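# Transfer a wet-printed cloth into the frame on another board

## Task

Carry the newly printed cloth over to the frame on the second board and leave it inside that frame lying flat, lined up square with it, with the printed face upward; because the ink has not dried, nothing at all may come into contact with the printed region.

## Robot and tools

Robot: two Doosan M1013 arms, left_arm and right_arm, each with a Robotiq 2F-85 two-finger gripper and a wrist camera. Calibrated bases in the scene frame: left_arm at (-0.049, +0.634, 0) m with quat_wxyz (1.000, 0, 0, -0.014); right_arm at (+0.019, -0.639, 0) m with quat_wxyz (0.999, 0, 0, +0.033). Both bases have +z straight up.

Frames: the scene frame has its origin at table-top height halfway between the arms, +z up, +x out across the table, and left_arm on the +y side (arm names do not match image sides). Every hand pose, velocity, target and wrist-camera pose is given in that arm's own base frame; fixed cameras and the table use the scene frame. The gripper's fingers point along its own +z and open and close along its y. end_effector_position is the point between the pads when shut; fingertips reach about 19 mm past it when closed, 6 mm when fully open. A camera block juts roughly 10 cm toward the gripper's +x and turns with it.

Row layout (used by execute_actions and move): one flat list of 20 numbers covering both arms, even if only one moves. First left_arm: x, y, z (metres, absolute position target in the left base frame), qw, qx, qy, qz (absolute orientation, w first), gripper position, force_limit, speed. Then the same ten for right_arm in the right base frame. The last three of each half lie in [-1, 1]. Gripper position +1 is fully open (85 mm), about -0.8 is pads touching, -1 closes until blocked. force_limit sets how hard the fingers squeeze and speed how fast the gap changes (about 20 mm/s at -1, 85 at 0, 150 at +1); both begin at +1. To hold an arm still, repeat its full pose from the last result and its last three gripper numbers in every row; keep a quaternion constant across rows if orientation should not change.

execute_actions(actions, cameras): actions is a list of actions; each action is a list of up to 15 rows, each row lasting one 1/30 s step, and a short action repeats its last row to fill 15 steps. A target more than 0.6 m from the gripper's current position along any of its axes gets the action refused. Each step the controller clamps the command to within 70 mm and 16 degrees of the measured pose, so a far target may need several actions; the result's Hand target line shows where the arm is actually heading. An empty list just reports state and images.

move(target, speed, blend, stop_force, zero, blocking, cameras): drives each gripper in a straight line to the pose in target (one 20-number row, or a list of up to 15 rows sharing a 10 s cap). speed is path top speed in m/s, 0.002 to 2, default 0.25, one number or one per target. blend, in m, rounds corners of a list. stop_force, 10 to 80 N, ends an arm's path when it feels that much push along its travel; use it only slowly, not while turning the gripper, and leave it off when backing away from a contact. zero (default true) re-zeros the force reading first. blocking=false returns after about 0.5 s while the move continues (not allowed with stop_force). Paths do not avoid obstacles or the other arm; avoid routing past an arm's own base. The result adds a move: line giving the ending (done, off_target, moving, held, fault) and limits (paced = command clipped, held = steps withheld).

wait(seconds 0 to 10): lets time pass with last commands held. stop(): brakes a running move. zoom_image(camera, region [x0, y0, x1, y1] in pixels, at most 504 by 504): enlarges part of a camera's latest image. Cameras: cam_head_left, cam_head_right, cam_high, cam_low, cam_left_wrist, cam_right_wrist, each 672x504. clear_fault(arm): clears a reported torque or force fault on left_arm or right_arm. read_manual(section) returns licence text only. finished_scene(scene) ends the scene irreversibly; call it only once the cloth is settled correctly without the robot.

Reading results: object_status 0 means fingers moving, 1 stopped while opening, 2 stopped on something while closing (a grip), 3 reached the commanded opening or pads met (a thin item may still be held). position_measured is in counts: 3 fully open, about 78 = 60 mm, 130 = 40 mm, 180 = 20 mm, 230 pads together. Stopped fingers only accept new force_limit or speed after the position number changes by 0.01 or more. Joint velocities 'within noise' means the arm is at rest. Joint torques, External joint torques and Flange force (in the gripper's own axes, including held weight) hint at contact; they are noisy.

Hazards: a joint's contact torque at its limit (waist and shoulder 316, elbow 148, wrist joints 41.8 N m) or any outside force reaching 144 N stops that arm until clear_fault. Arms are stiff, so aiming even slightly beyond a firm contact can fault; faster moves hit harder. Do not let the arms collide or grip each other's fingers. Nothing may fall or be left off the table; do not drop or release things while moving, and avoid squeezing hard on an item still resting on a surface. For this job, handle the cloth only by its unprinted margins and keep fingers, arms and other objects clear of the wet print. Holding loads or stretched poses heats motors; a MOTOR HOT line warns before a temporary over-temperature stop.

Each tool is called after "Call:" as name(argument=value, ...) on one line, values as JSON.

## Session

Call:
execute_actions(actions=[])

Scene clock: 0.00 s.
left_arm: end_effector_position=(+0.2462, -0.2831, +0.3677) position_measured=3 object_status=3 end_effector_quat_wxyz=(-0.597, -0.290, +0.747, -0.036) | right_arm: end_effector_position=(+0.5341, +0.7774, +0.2209) position_measured=3 object_status=3 end_effector_quat_wxyz=(-0.275, +0.674, -0.346, +0.591)
Joint positions: left_arm=[-0.391 0.104 2.074 -0.858 1.953 -1.014] | right_arm=[1.223 0.702 1.574 -1.657 1.239 0.035]
Joint velocities: within noise
Joint torques (N m): no reading
External joint torques (N m): no reading
Flange force (N): no reading
Hand target: left_arm +0.2462, -0.2831, +0.3677; -0.597, -0.290, +0.747, -0.036 | right_arm +0.5341, +0.7774, +0.2209; -0.276, +0.674, -0.346, +0.591
Tool commands: left_gripper/position=+1.0 left_gripper/force_limit=+1.0 left_gripper/speed=+1.0 right_gripper/position=+1.0 right_gripper/force_limit=+1.0 right_gripper/speed=+1.0

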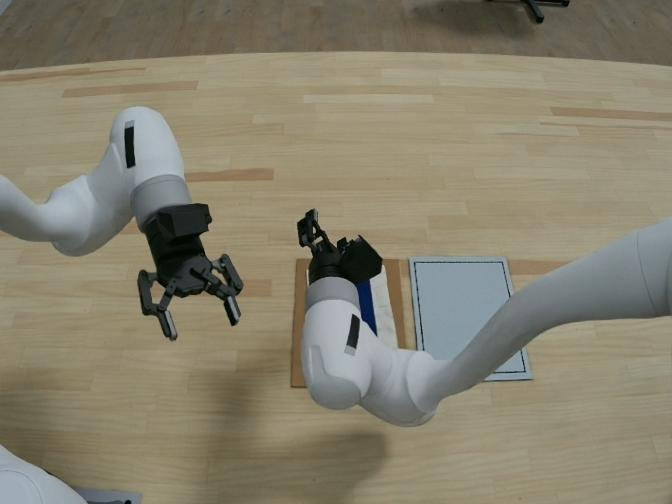

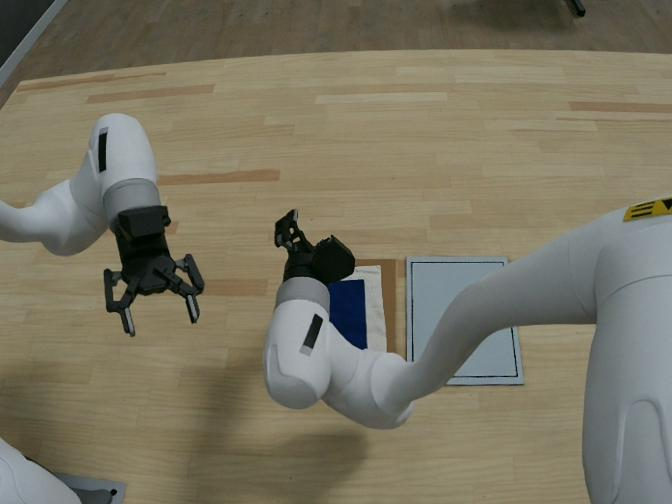

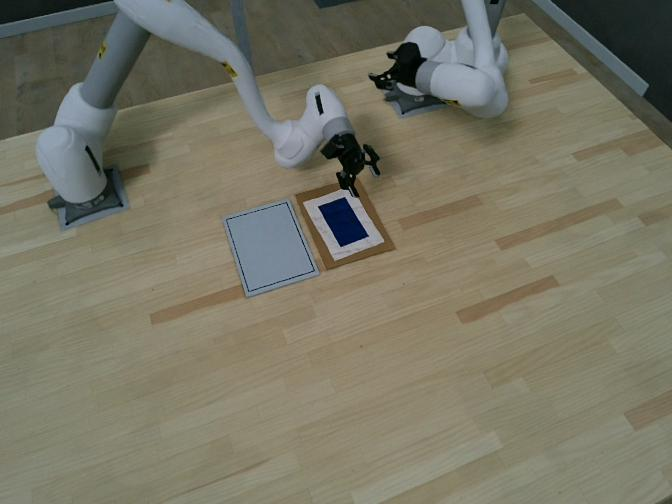

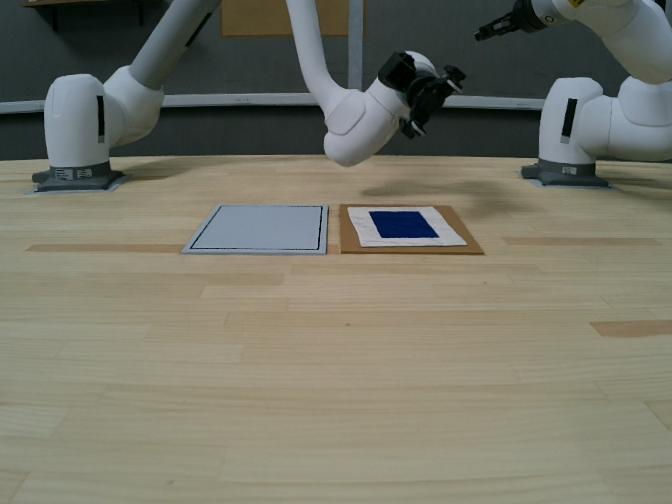

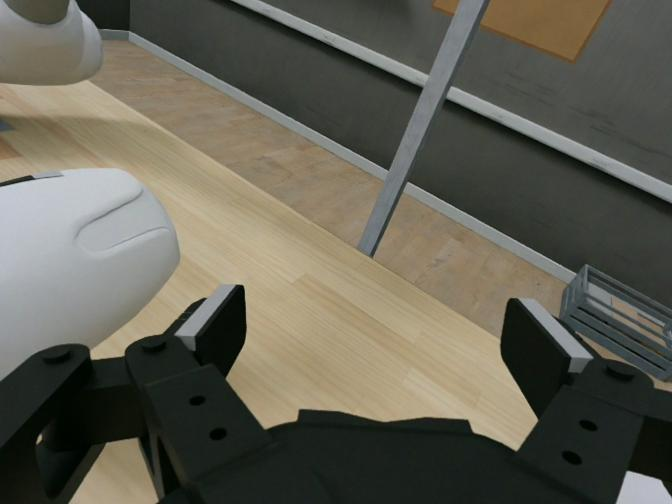

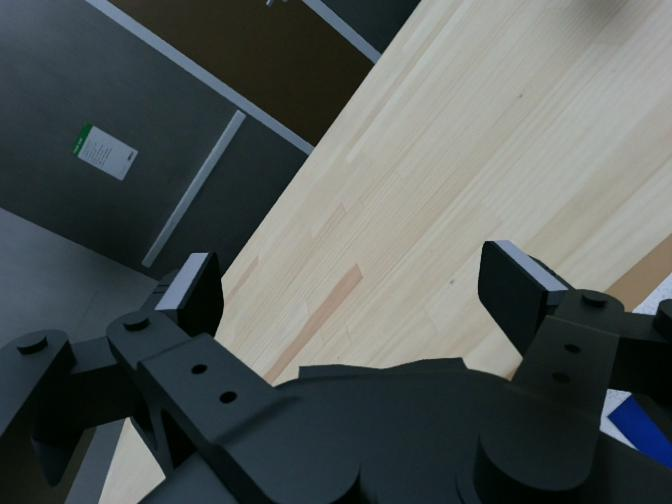

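Call:
zoom_image(camera="cam_high", region=[210, 160, 410, 310])

Call:
zoom_image(camera="cam_low", region=[170, 180, 500, 270])

Call:
zoom_image(camera="cam_head_right", region=[240, 230, 540, 455])

Scaled by 2.520 from the camera's 672x504 image, which has a finer 960x720 frame.

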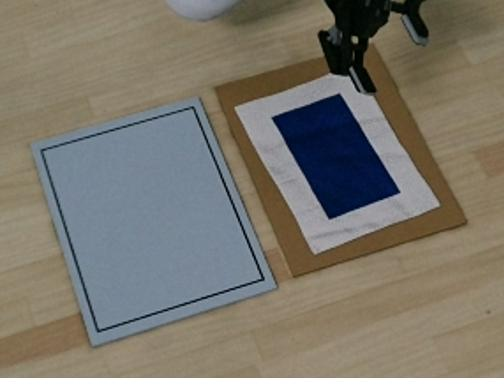

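Scaled by 1.527 from the camera's 672x504 image, which has a finer 960x720 frame.

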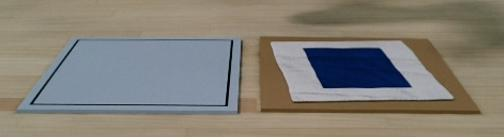

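Scaled by 1.680 from the camera's 672x504 image, which has a finer 960x720 frame.

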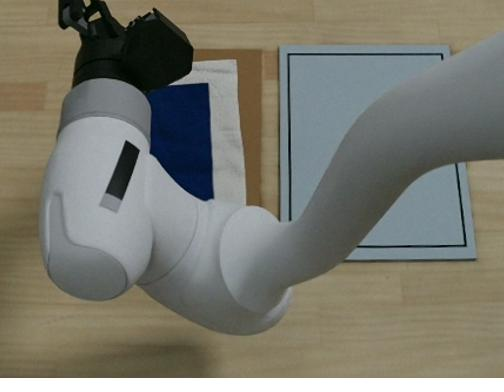

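Call:
move(target=[[0.2462,-0.2831,0.42,-0.597,-0.290,0.747,-0.036,1,1,1,0.5341,0.7774,0.36,-0.276,0.674,-0.346,0.591,1,1,1],[0.407,-0.2728,0.42,0.1804,0.6734,0.6926,0.1856,1,1,1,0.3527,0.3164,0.42,-0.1769,0.6601,-0.7051,0.1889,1,1,1]], speed=0.25)

Scene clock: 30.70 s.
left_arm: end_effector_position=(+0.4071, -0.2728, +0.4200) position_measured=3 object_status=3 end_effector_quat_wxyz=(+0.180, +0.673, +0.692, +0.186) | right_arm: end_effector_position=(+0.3527, +0.3164, +0.4200) position_measured=3 object_status=3 end_effector_quat_wxyz=(-0.177, +0.660, -0.705, +0.189)
Joint positions: left_arm=[-0.902 -0.283 1.994 0.457 1.141 0.509] | right_arm=[0.912 -0.274 1.988 -0.469 1.159 -0.461]
Joint velocities: within noise
Joint torques (N m): left_arm=[3.56 -14.45 -41.16 4.99 -0.52 -0.52] | right_arm=[-2.62 -18.49 -41.97 2.11 -0.48 -0.25]
External joint torques (N m): left_arm=[-3.54 0.26 -2.83 0.09 -0.12 0.56] | right_arm=[2.56 3.97 -1.46 0.58 -0.09 0.21]
Flange force (N): left_arm=[-7.5 -0.8 -6.1] | right_arm=[-11.4 0.5 -1.7]
Hand target: left_arm +0.4070, -0.2728, +0.4200; +0.180, +0.673, +0.693, +0.186 | right_arm +0.3527, +0.3164, +0.4200; -0.177, +0.660, -0.705, +0.189
Off the commanded pose: left_arm 0.000 m, 0 deg | right_arm 0.000 m, 0 deg.
move: done
camera_calibration:
cam_left_wrist: T_world_to_cam=[[0.894893, 0.0349963, 0.444906, -0.526039], [-0.100704, -0.955373, 0.277708, -0.315017], [0.43477, -0.293323, -0.851432, 0.225804], [0, 0, 0, 1]] pos_world=[0.340852, -0.216316, 0.513778]
cam_right_wrist: T_world_to_cam=[[-0.886845, 0.0823069, -0.454677, 0.485354], [-0.0991247, 0.927209, 0.361188, -0.400255], [0.451309, 0.365388, -0.814133, 0.198974], [0, 0, 0, 1]] pos_world=[0.30096, 0.258469, 0.527238]

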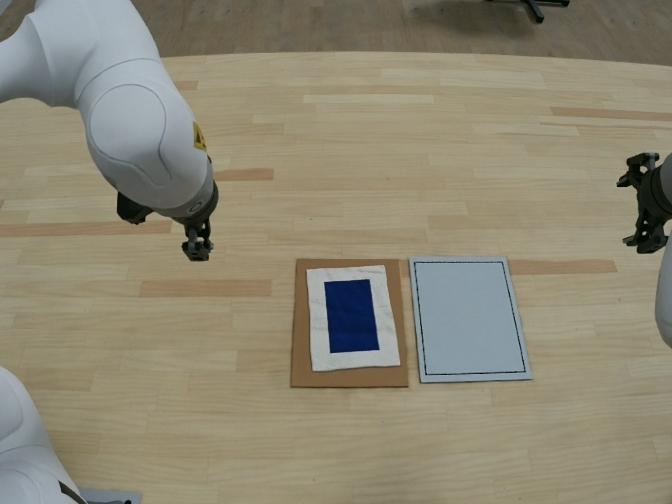

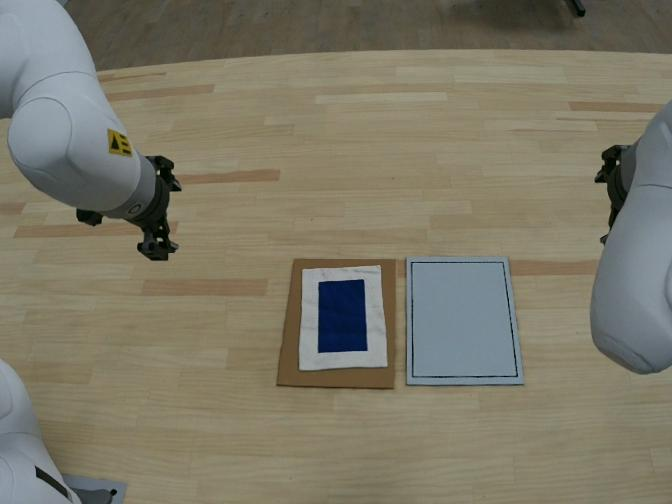

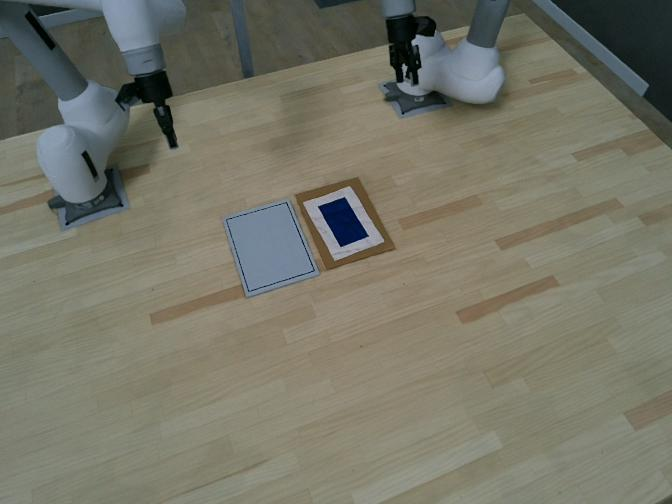

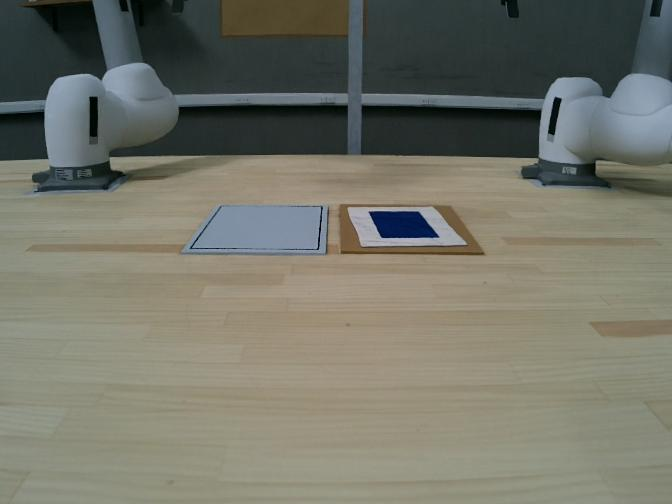

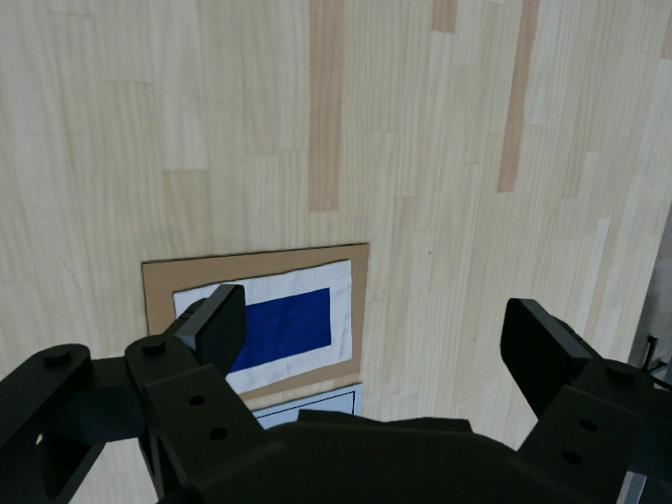

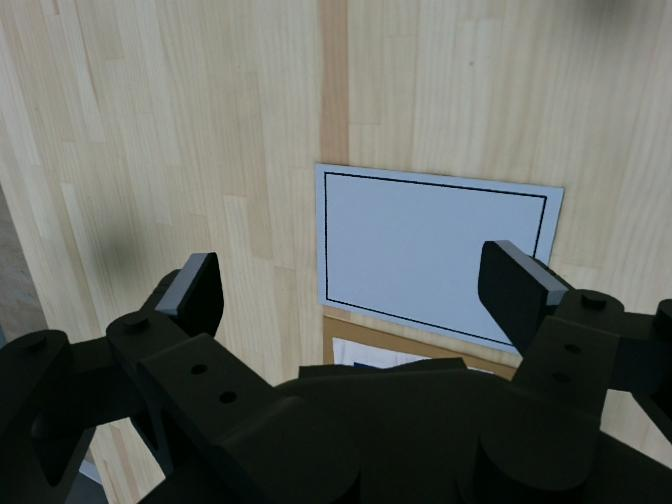

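Call:
zoom_image(camera="cam_head_left", region=[280, 245, 540, 400])

Call:
zoom_image(camera="cam_head_right", region=[270, 245, 530, 400])

Call:
zoom_image(camera="cam_left_wrist", region=[130, 220, 390, 430])

Call:
zoom_image(camera="cam_right_wrist", region=[300, 150, 600, 390])

Scaled by 1.938 from the camera's 672x504 image, which has a finer 960x720 frame.

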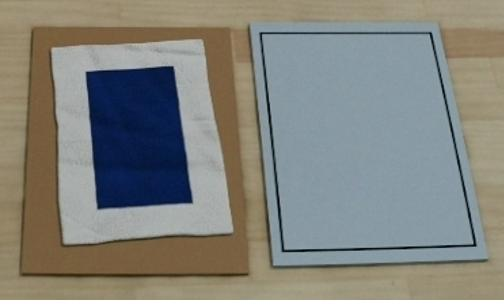

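Scaled by 1.938 from the camera's 672x504 image, which has a finer 960x720 frame.

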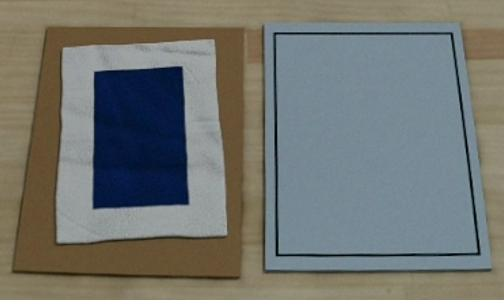

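Scaled by 1.938 from the camera's 672x504 image, which has a finer 960x720 frame.

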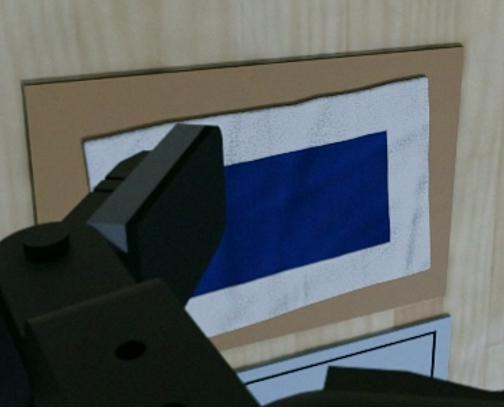

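Scaled by 1.680 from the camera's 672x504 image, which has a finer 960x720 frame.

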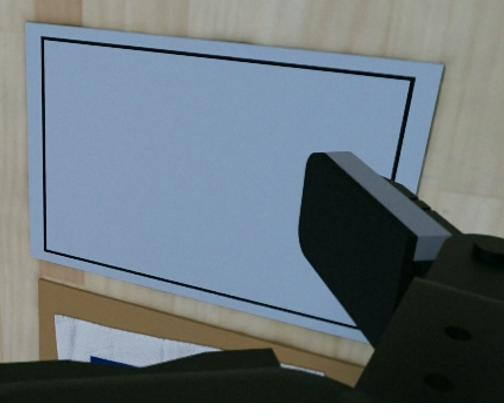

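Call:
move(target=[0.3818,-0.4515,0.15,0,0.6762,0.7367,0,-0.4,-0.5,-1,0.3488,0.6674,0.15,0,0.7041,-0.7101,0,-0.4,-0.5,-1], speed=0.25)

Scene clock: 52.17 s.
left_arm: end_effector_position=(+0.3818, -0.4515, +0.1500) position_measured=179 object_status=0 end_effector_quat_wxyz=(+0.000, +0.676, +0.737, +0.000) | right_arm: end_effector_position=(+0.3485, +0.6536, +0.1600) position_measured=179 object_status=0 end_effector_quat_wxyz=(-0.007, +0.703, -0.711, +0.007)
Joint positions: left_arm=[-0.927 0.214 1.966 0 0.961 0.558] | right_arm=[1.041 0.413 1.666 -0.02 1.052 -0.509]
Joint velocities: within noise
Joint torques (N m): left_arm=[3.45 -58.06 -33.16 3.55 0.15 -0.57] | right_arm=[-2.49 -84.98 -36.53 3.12 0.06 -0.19]
External joint torques (N m): left_arm=[-3.5 -0.05 -2.34 0.1 -0.09 0.57] | right_arm=[2.47 4.42 -1.3 0.65 -0.03 0.19]
Flange force (N): left_arm=[-6.1 -1.8 -2.0] | right_arm=[-9.8 -0.9 2.4]
Hand target: left_arm +0.3818, -0.4515, +0.1500; +0.000, +0.676, +0.737, +0.000 | right_arm +0.3485, +0.6536, +0.1600; -0.007, +0.703, -0.711, +0.007
Off the commanded pose: left_arm 0.000 m, 0 deg | right_arm 0.017 m, 1 deg.
move: held (right_arm; a check stopped the path); limits=held
pose unreachable (right arm): on one or more control steps of this call, first in action 0 (counted from 0), this arm could not follow its commanded pose, so it was not sent that pose on those steps. It may still have moved: this result reports where it is.
cause: moving toward the commanded pose would bring a part of the arm too close to another arm (a part of this arm just beyond joint 5 (wrist pitch) and a part of the left arm just beyond its joint 5 (wrist pitch), along the way the arms are being sent, or toward where that arm still pushes).
camera_calibration:
cam_left_wrist: T_world_to_cam=[[0.993482, 0.0952096, -0.0626742, -0.311282], [0.109882, -0.946164, 0.304466, -0.493618], [-0.030312, -0.309368, -0.950459, 0.1396], [0, 0, 0, 1]] pos_world=[0.367725, -0.394219, 0.263465]
cam_right_wrist: T_world_to_cam=[[-0.998917, 0.034685, 0.0310043, 0.32821], [0.0440982, 0.91826, 0.393514, -0.668646], [-0.0148209, 0.394455, -0.918796, 0.0262571], [0, 0, 0, 1]] pos_world=[0.35773, 0.59225, 0.27707]

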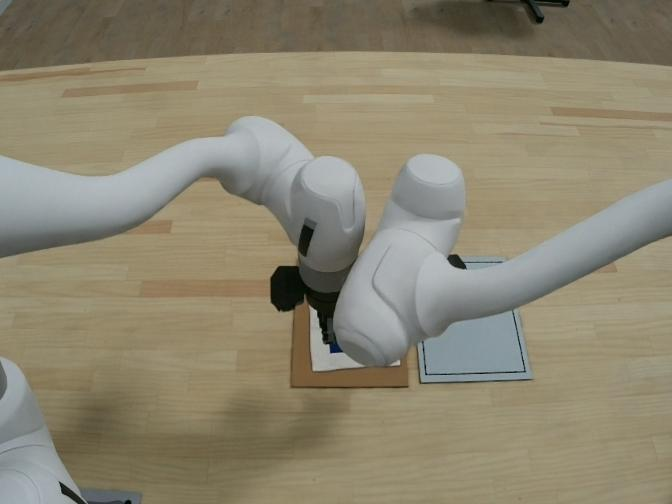

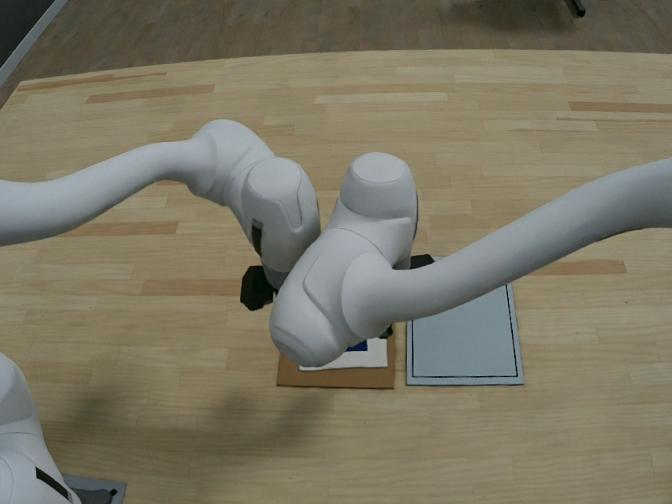

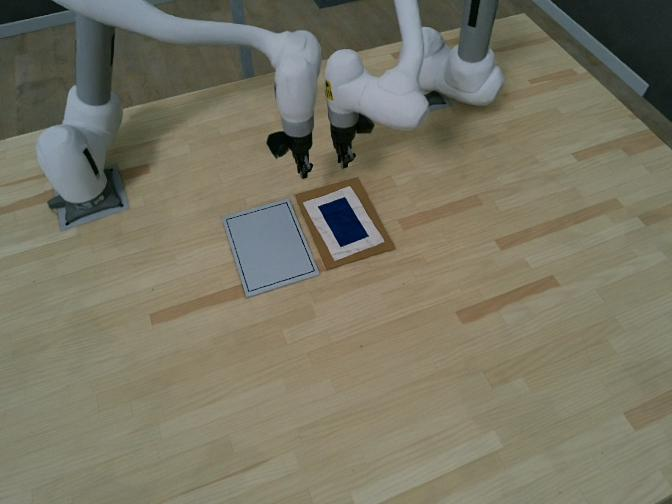

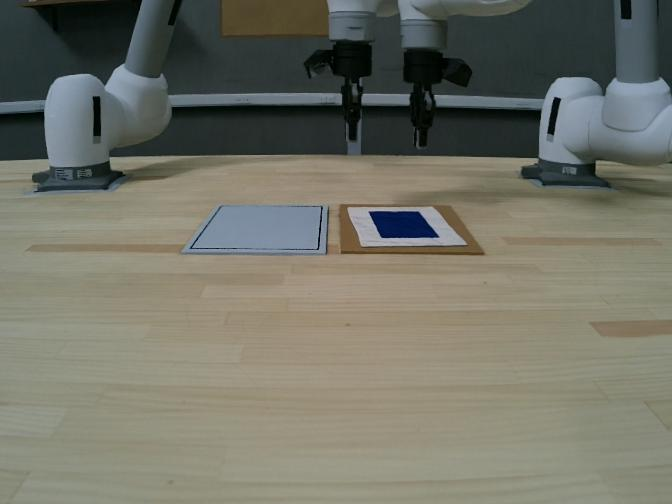

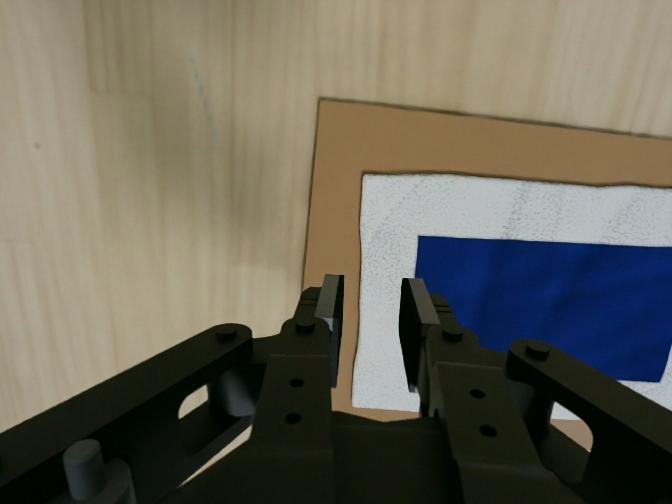

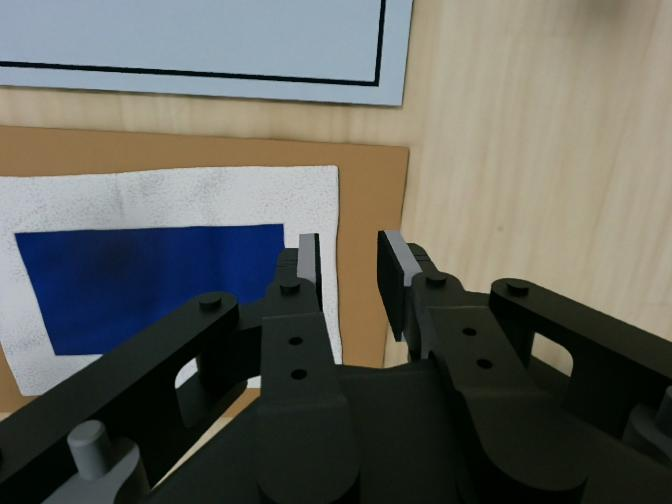

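Call:
move(target=[0.3774,-0.4386,0.08,0.0258,0.6758,0.7363,-0.0236,-0.4,-0.5,-1,0.3532,0.6643,0.08,-0.0248,0.7037,-0.7097,-0.0246,-0.4,-0.5,-1], speed=0.12)

Scene clock: 57.83 s.
left_arm: end_effector_position=(+0.3774, -0.4386, +0.0800) position_measured=179 object_status=3 end_effector_quat_wxyz=(+0.026, +0.676, +0.736, -0.024) | right_arm: end_effector_position=(+0.3532, +0.6643, +0.0800) position_measured=179 object_status=3 end_effector_quat_wxyz=(-0.025, +0.704, -0.710, -0.025)
Joint positions: left_arm=[-0.901 0.254 2.076 -0.056 0.754 0.624] | right_arm=[1.022 0.48 1.733 0.047 0.869 -0.569]
Joint velocities: within noise
Joint torques (N m): left_arm=[3.6 -57.82 -29.35 3.04 -0.04 -0.59] | right_arm=[-2.88 -88.59 -33.78 2.96 -0.09 -0.21]
External joint torques (N m): left_arm=[-3.63 -0.46 -2.08 0.1 -0.06 0.59] | right_arm=[2.74 4.88 -1.07 0.61 -0.02 0.21]
Flange force (N): left_arm=[-5.6 -2.6 -1.5] | right_arm=[-9.4 -0.7 4.8]
Hand target: left_arm +0.3774, -0.4386, +0.0800; +0.026, +0.676, +0.736, -0.024 | right_arm +0.3532, +0.6643, +0.0800; -0.025, +0.704, -0.710, -0.025
Off the commanded pose: left_arm 0.000 m, 0 deg | right_arm 0.000 m, 0 deg.
move: done
camera_calibration:
cam_left_wrist: T_world_to_cam=[[0.993867, 0.0908468, -0.0630494, -0.314649], [0.107827, -0.922627, 0.370313, -0.453793], [-0.0245294, -0.374841, -0.926765, 0.0442008], [0, 0, 0, 1]] pos_world=[0.362735, -0.373529, 0.189171]
cam_right_wrist: T_world_to_cam=[[-0.99819, 0.0285812, 0.0529162, 0.336969], [0.0496134, 0.88864, 0.455913, -0.634558], [-0.0339929, 0.457713, -0.88845, -0.0890498], [0, 0, 0, 1]] pos_world=[0.364815, 0.595022, 0.192356]

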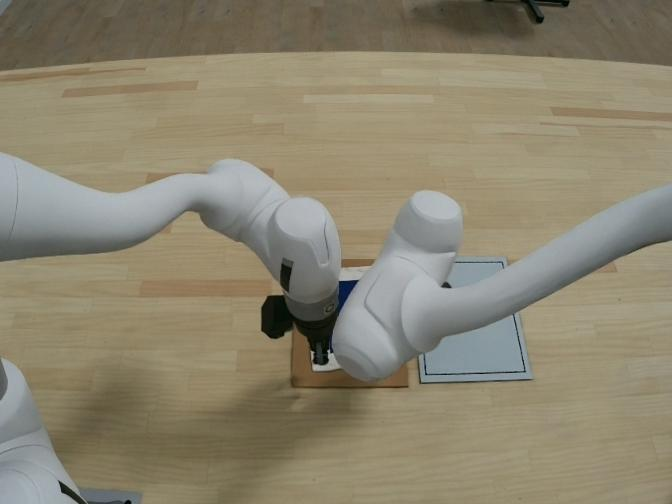

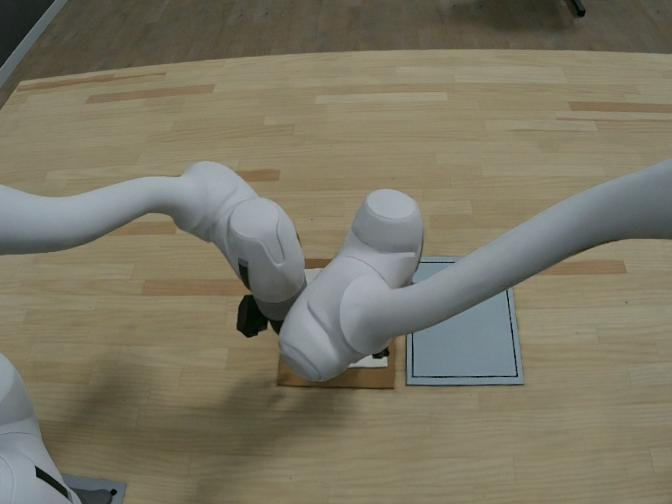

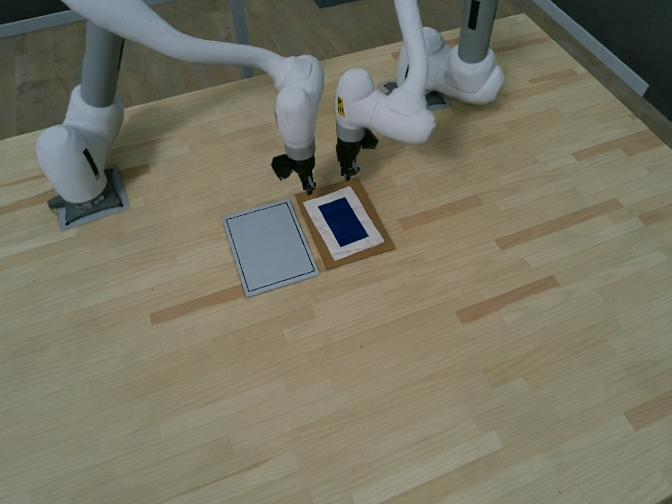

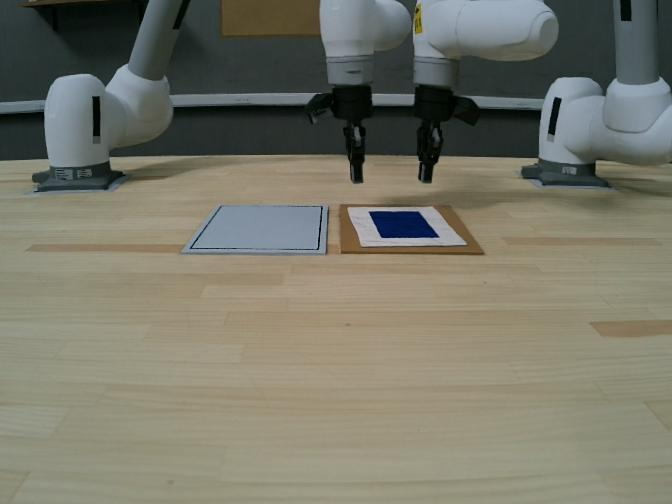

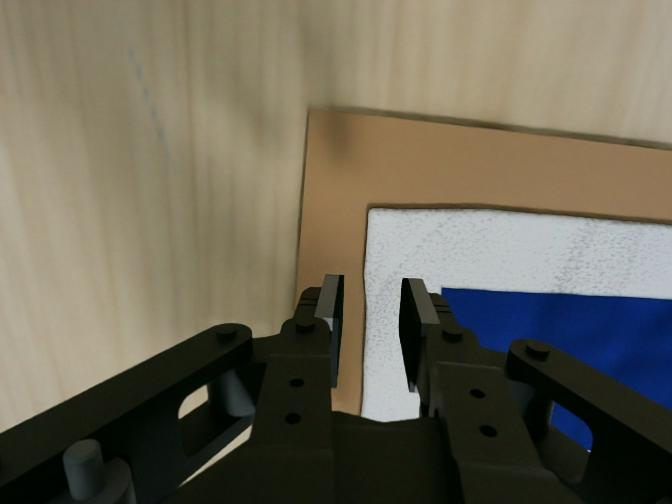

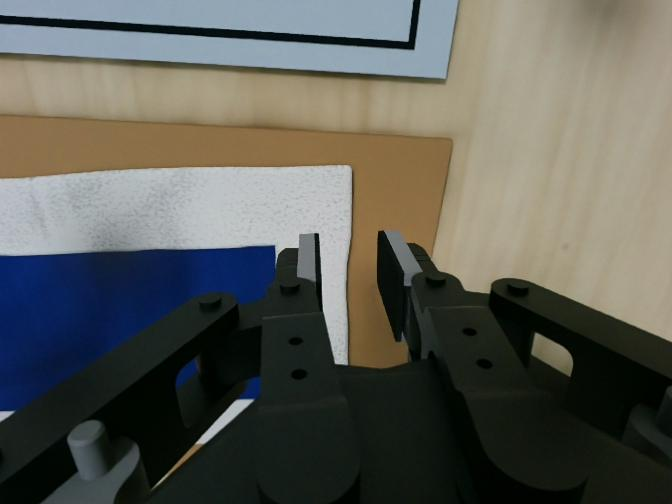

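Call:
move(target=[0.3804,-0.4386,0.038,0.0258,0.6758,0.7363,-0.0236,-0.4,-0.5,-1,0.3532,0.6643,0.038,-0.0248,0.7037,-0.7097,-0.0246,-0.4,-0.5,-1], speed=0.08)

Call:
zoom_image(camera="cam_left_wrist", region=[250, 160, 500, 430])

Call:
zoom_image(camera="cam_right_wrist", region=[220, 110, 470, 380])

Call:
zoom_image(camera="cam_low", region=[300, 80, 500, 270])

Scene clock: 62.57 s.
left_arm: end_effector_position=(+0.3804, -0.4386, +0.0380) position_measured=179 object_status=3 end_effector_quat_wxyz=(+0.026, +0.676, +0.736, -0.024) | right_arm: end_effector_position=(+0.3532, +0.6643, +0.0380) position_measured=179 object_status=3 end_effector_quat_wxyz=(-0.025, +0.704, -0.710, -0.025)
Joint positions: left_arm=[-0.897 0.313 2.099 -0.062 0.672 0.636] | right_arm=[1.022 0.523 1.757 0.05 0.802 -0.573]
Joint velocities: within noise
Joint torques (N m): left_arm=[3.47 -60.74 -26.72 2.74 -0.03 -0.53] | right_arm=[-2.45 -90.96 -32.1 2.74 -0.07 -0.19]
External joint torques (N m): left_arm=[-3.47 -0.94 -2.08 0.15 -0.08 0.53] | right_arm=[2.05 5.09 -1.07 0.64 -0.05 0.19]
Flange force (N): left_arm=[-5.2 -2.7 -1.9] | right_arm=[-8.7 -1.5 5.6]
Hand target: left_arm +0.3804, -0.4386, +0.0380; +0.026, +0.676, +0.736, -0.024 | right_arm +0.3532, +0.6643, +0.0380; -0.025, +0.704, -0.710, -0.025
Off the commanded pose: left_arm 0.000 m, 0 deg | right_arm 0.000 m, 0 deg.
move: done
camera_calibration:
cam_left_wrist: T_world_to_cam=[[0.993867, 0.0908468, -0.0630494, -0.320279], [0.107827, -0.922627, 0.370313, -0.438564], [-0.0245294, -0.374841, -0.926765, 0.0053503], [0, 0, 0, 1]] pos_world=[0.365735, -0.373529, 0.147171]
cam_right_wrist: T_world_to_cam=[[-0.99819, 0.0285812, 0.0529162, 0.339192], [0.0496134, 0.88864, 0.455913, -0.61541], [-0.0339929, 0.457713, -0.88845, -0.126365], [0, 0, 0, 1]] pos_world=[0.364815, 0.595022, 0.150356]

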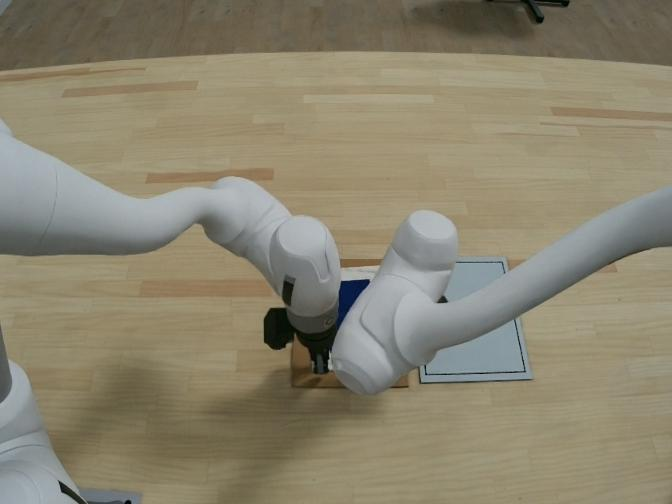

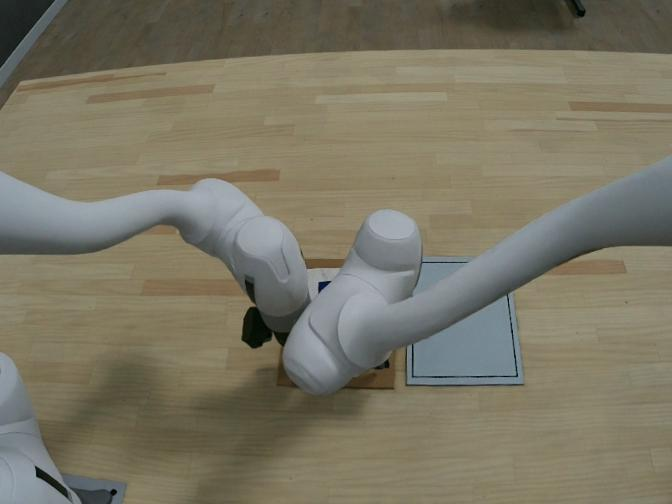

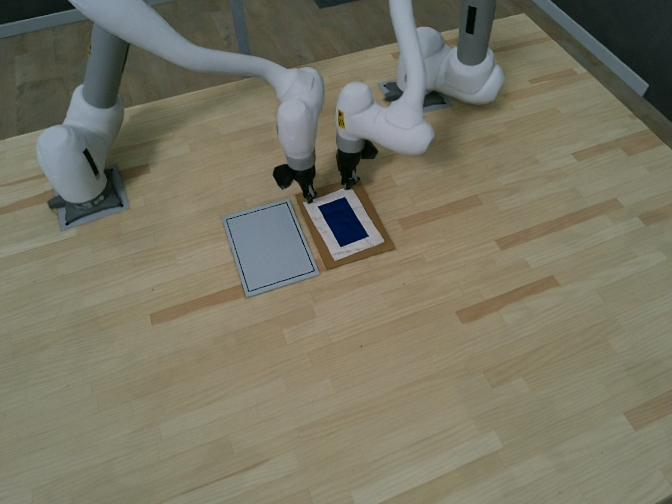

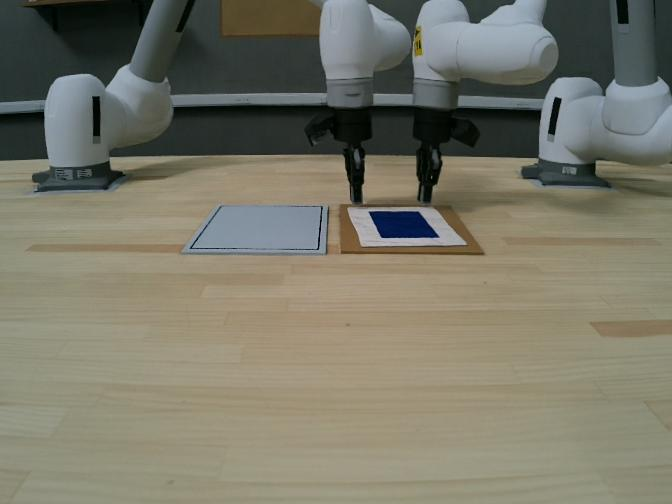

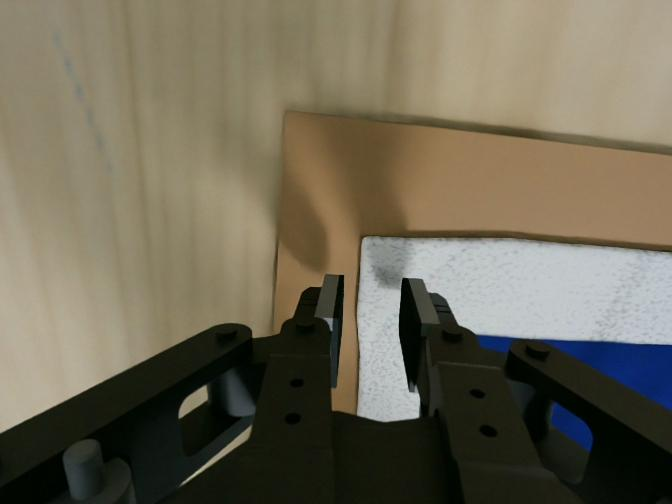

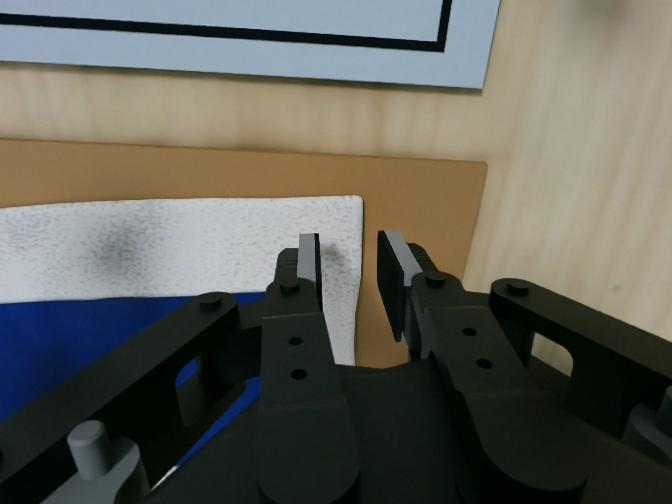

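Scaled by 1.867 from the camera's 672x504 image, which has a finer 960x720 frame.

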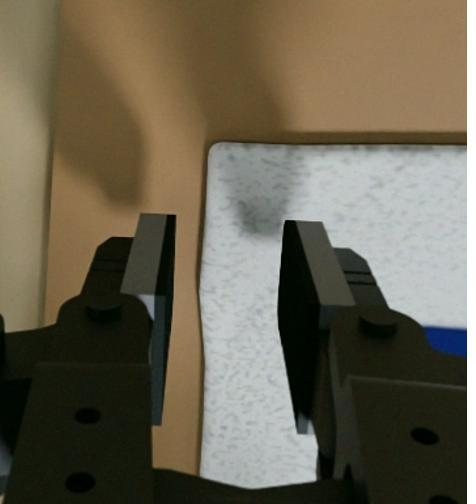

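Scaled by 1.867 from the camera's 672x504 image, which has a finer 960x720 frame.

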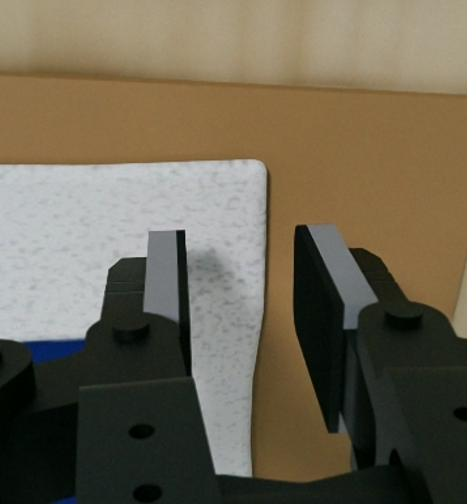

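Scaled by 2.520 from the camera's 672x504 image, which has a finer 960x720 frame.

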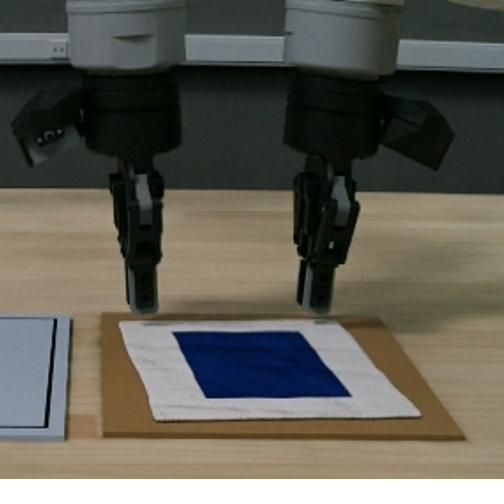

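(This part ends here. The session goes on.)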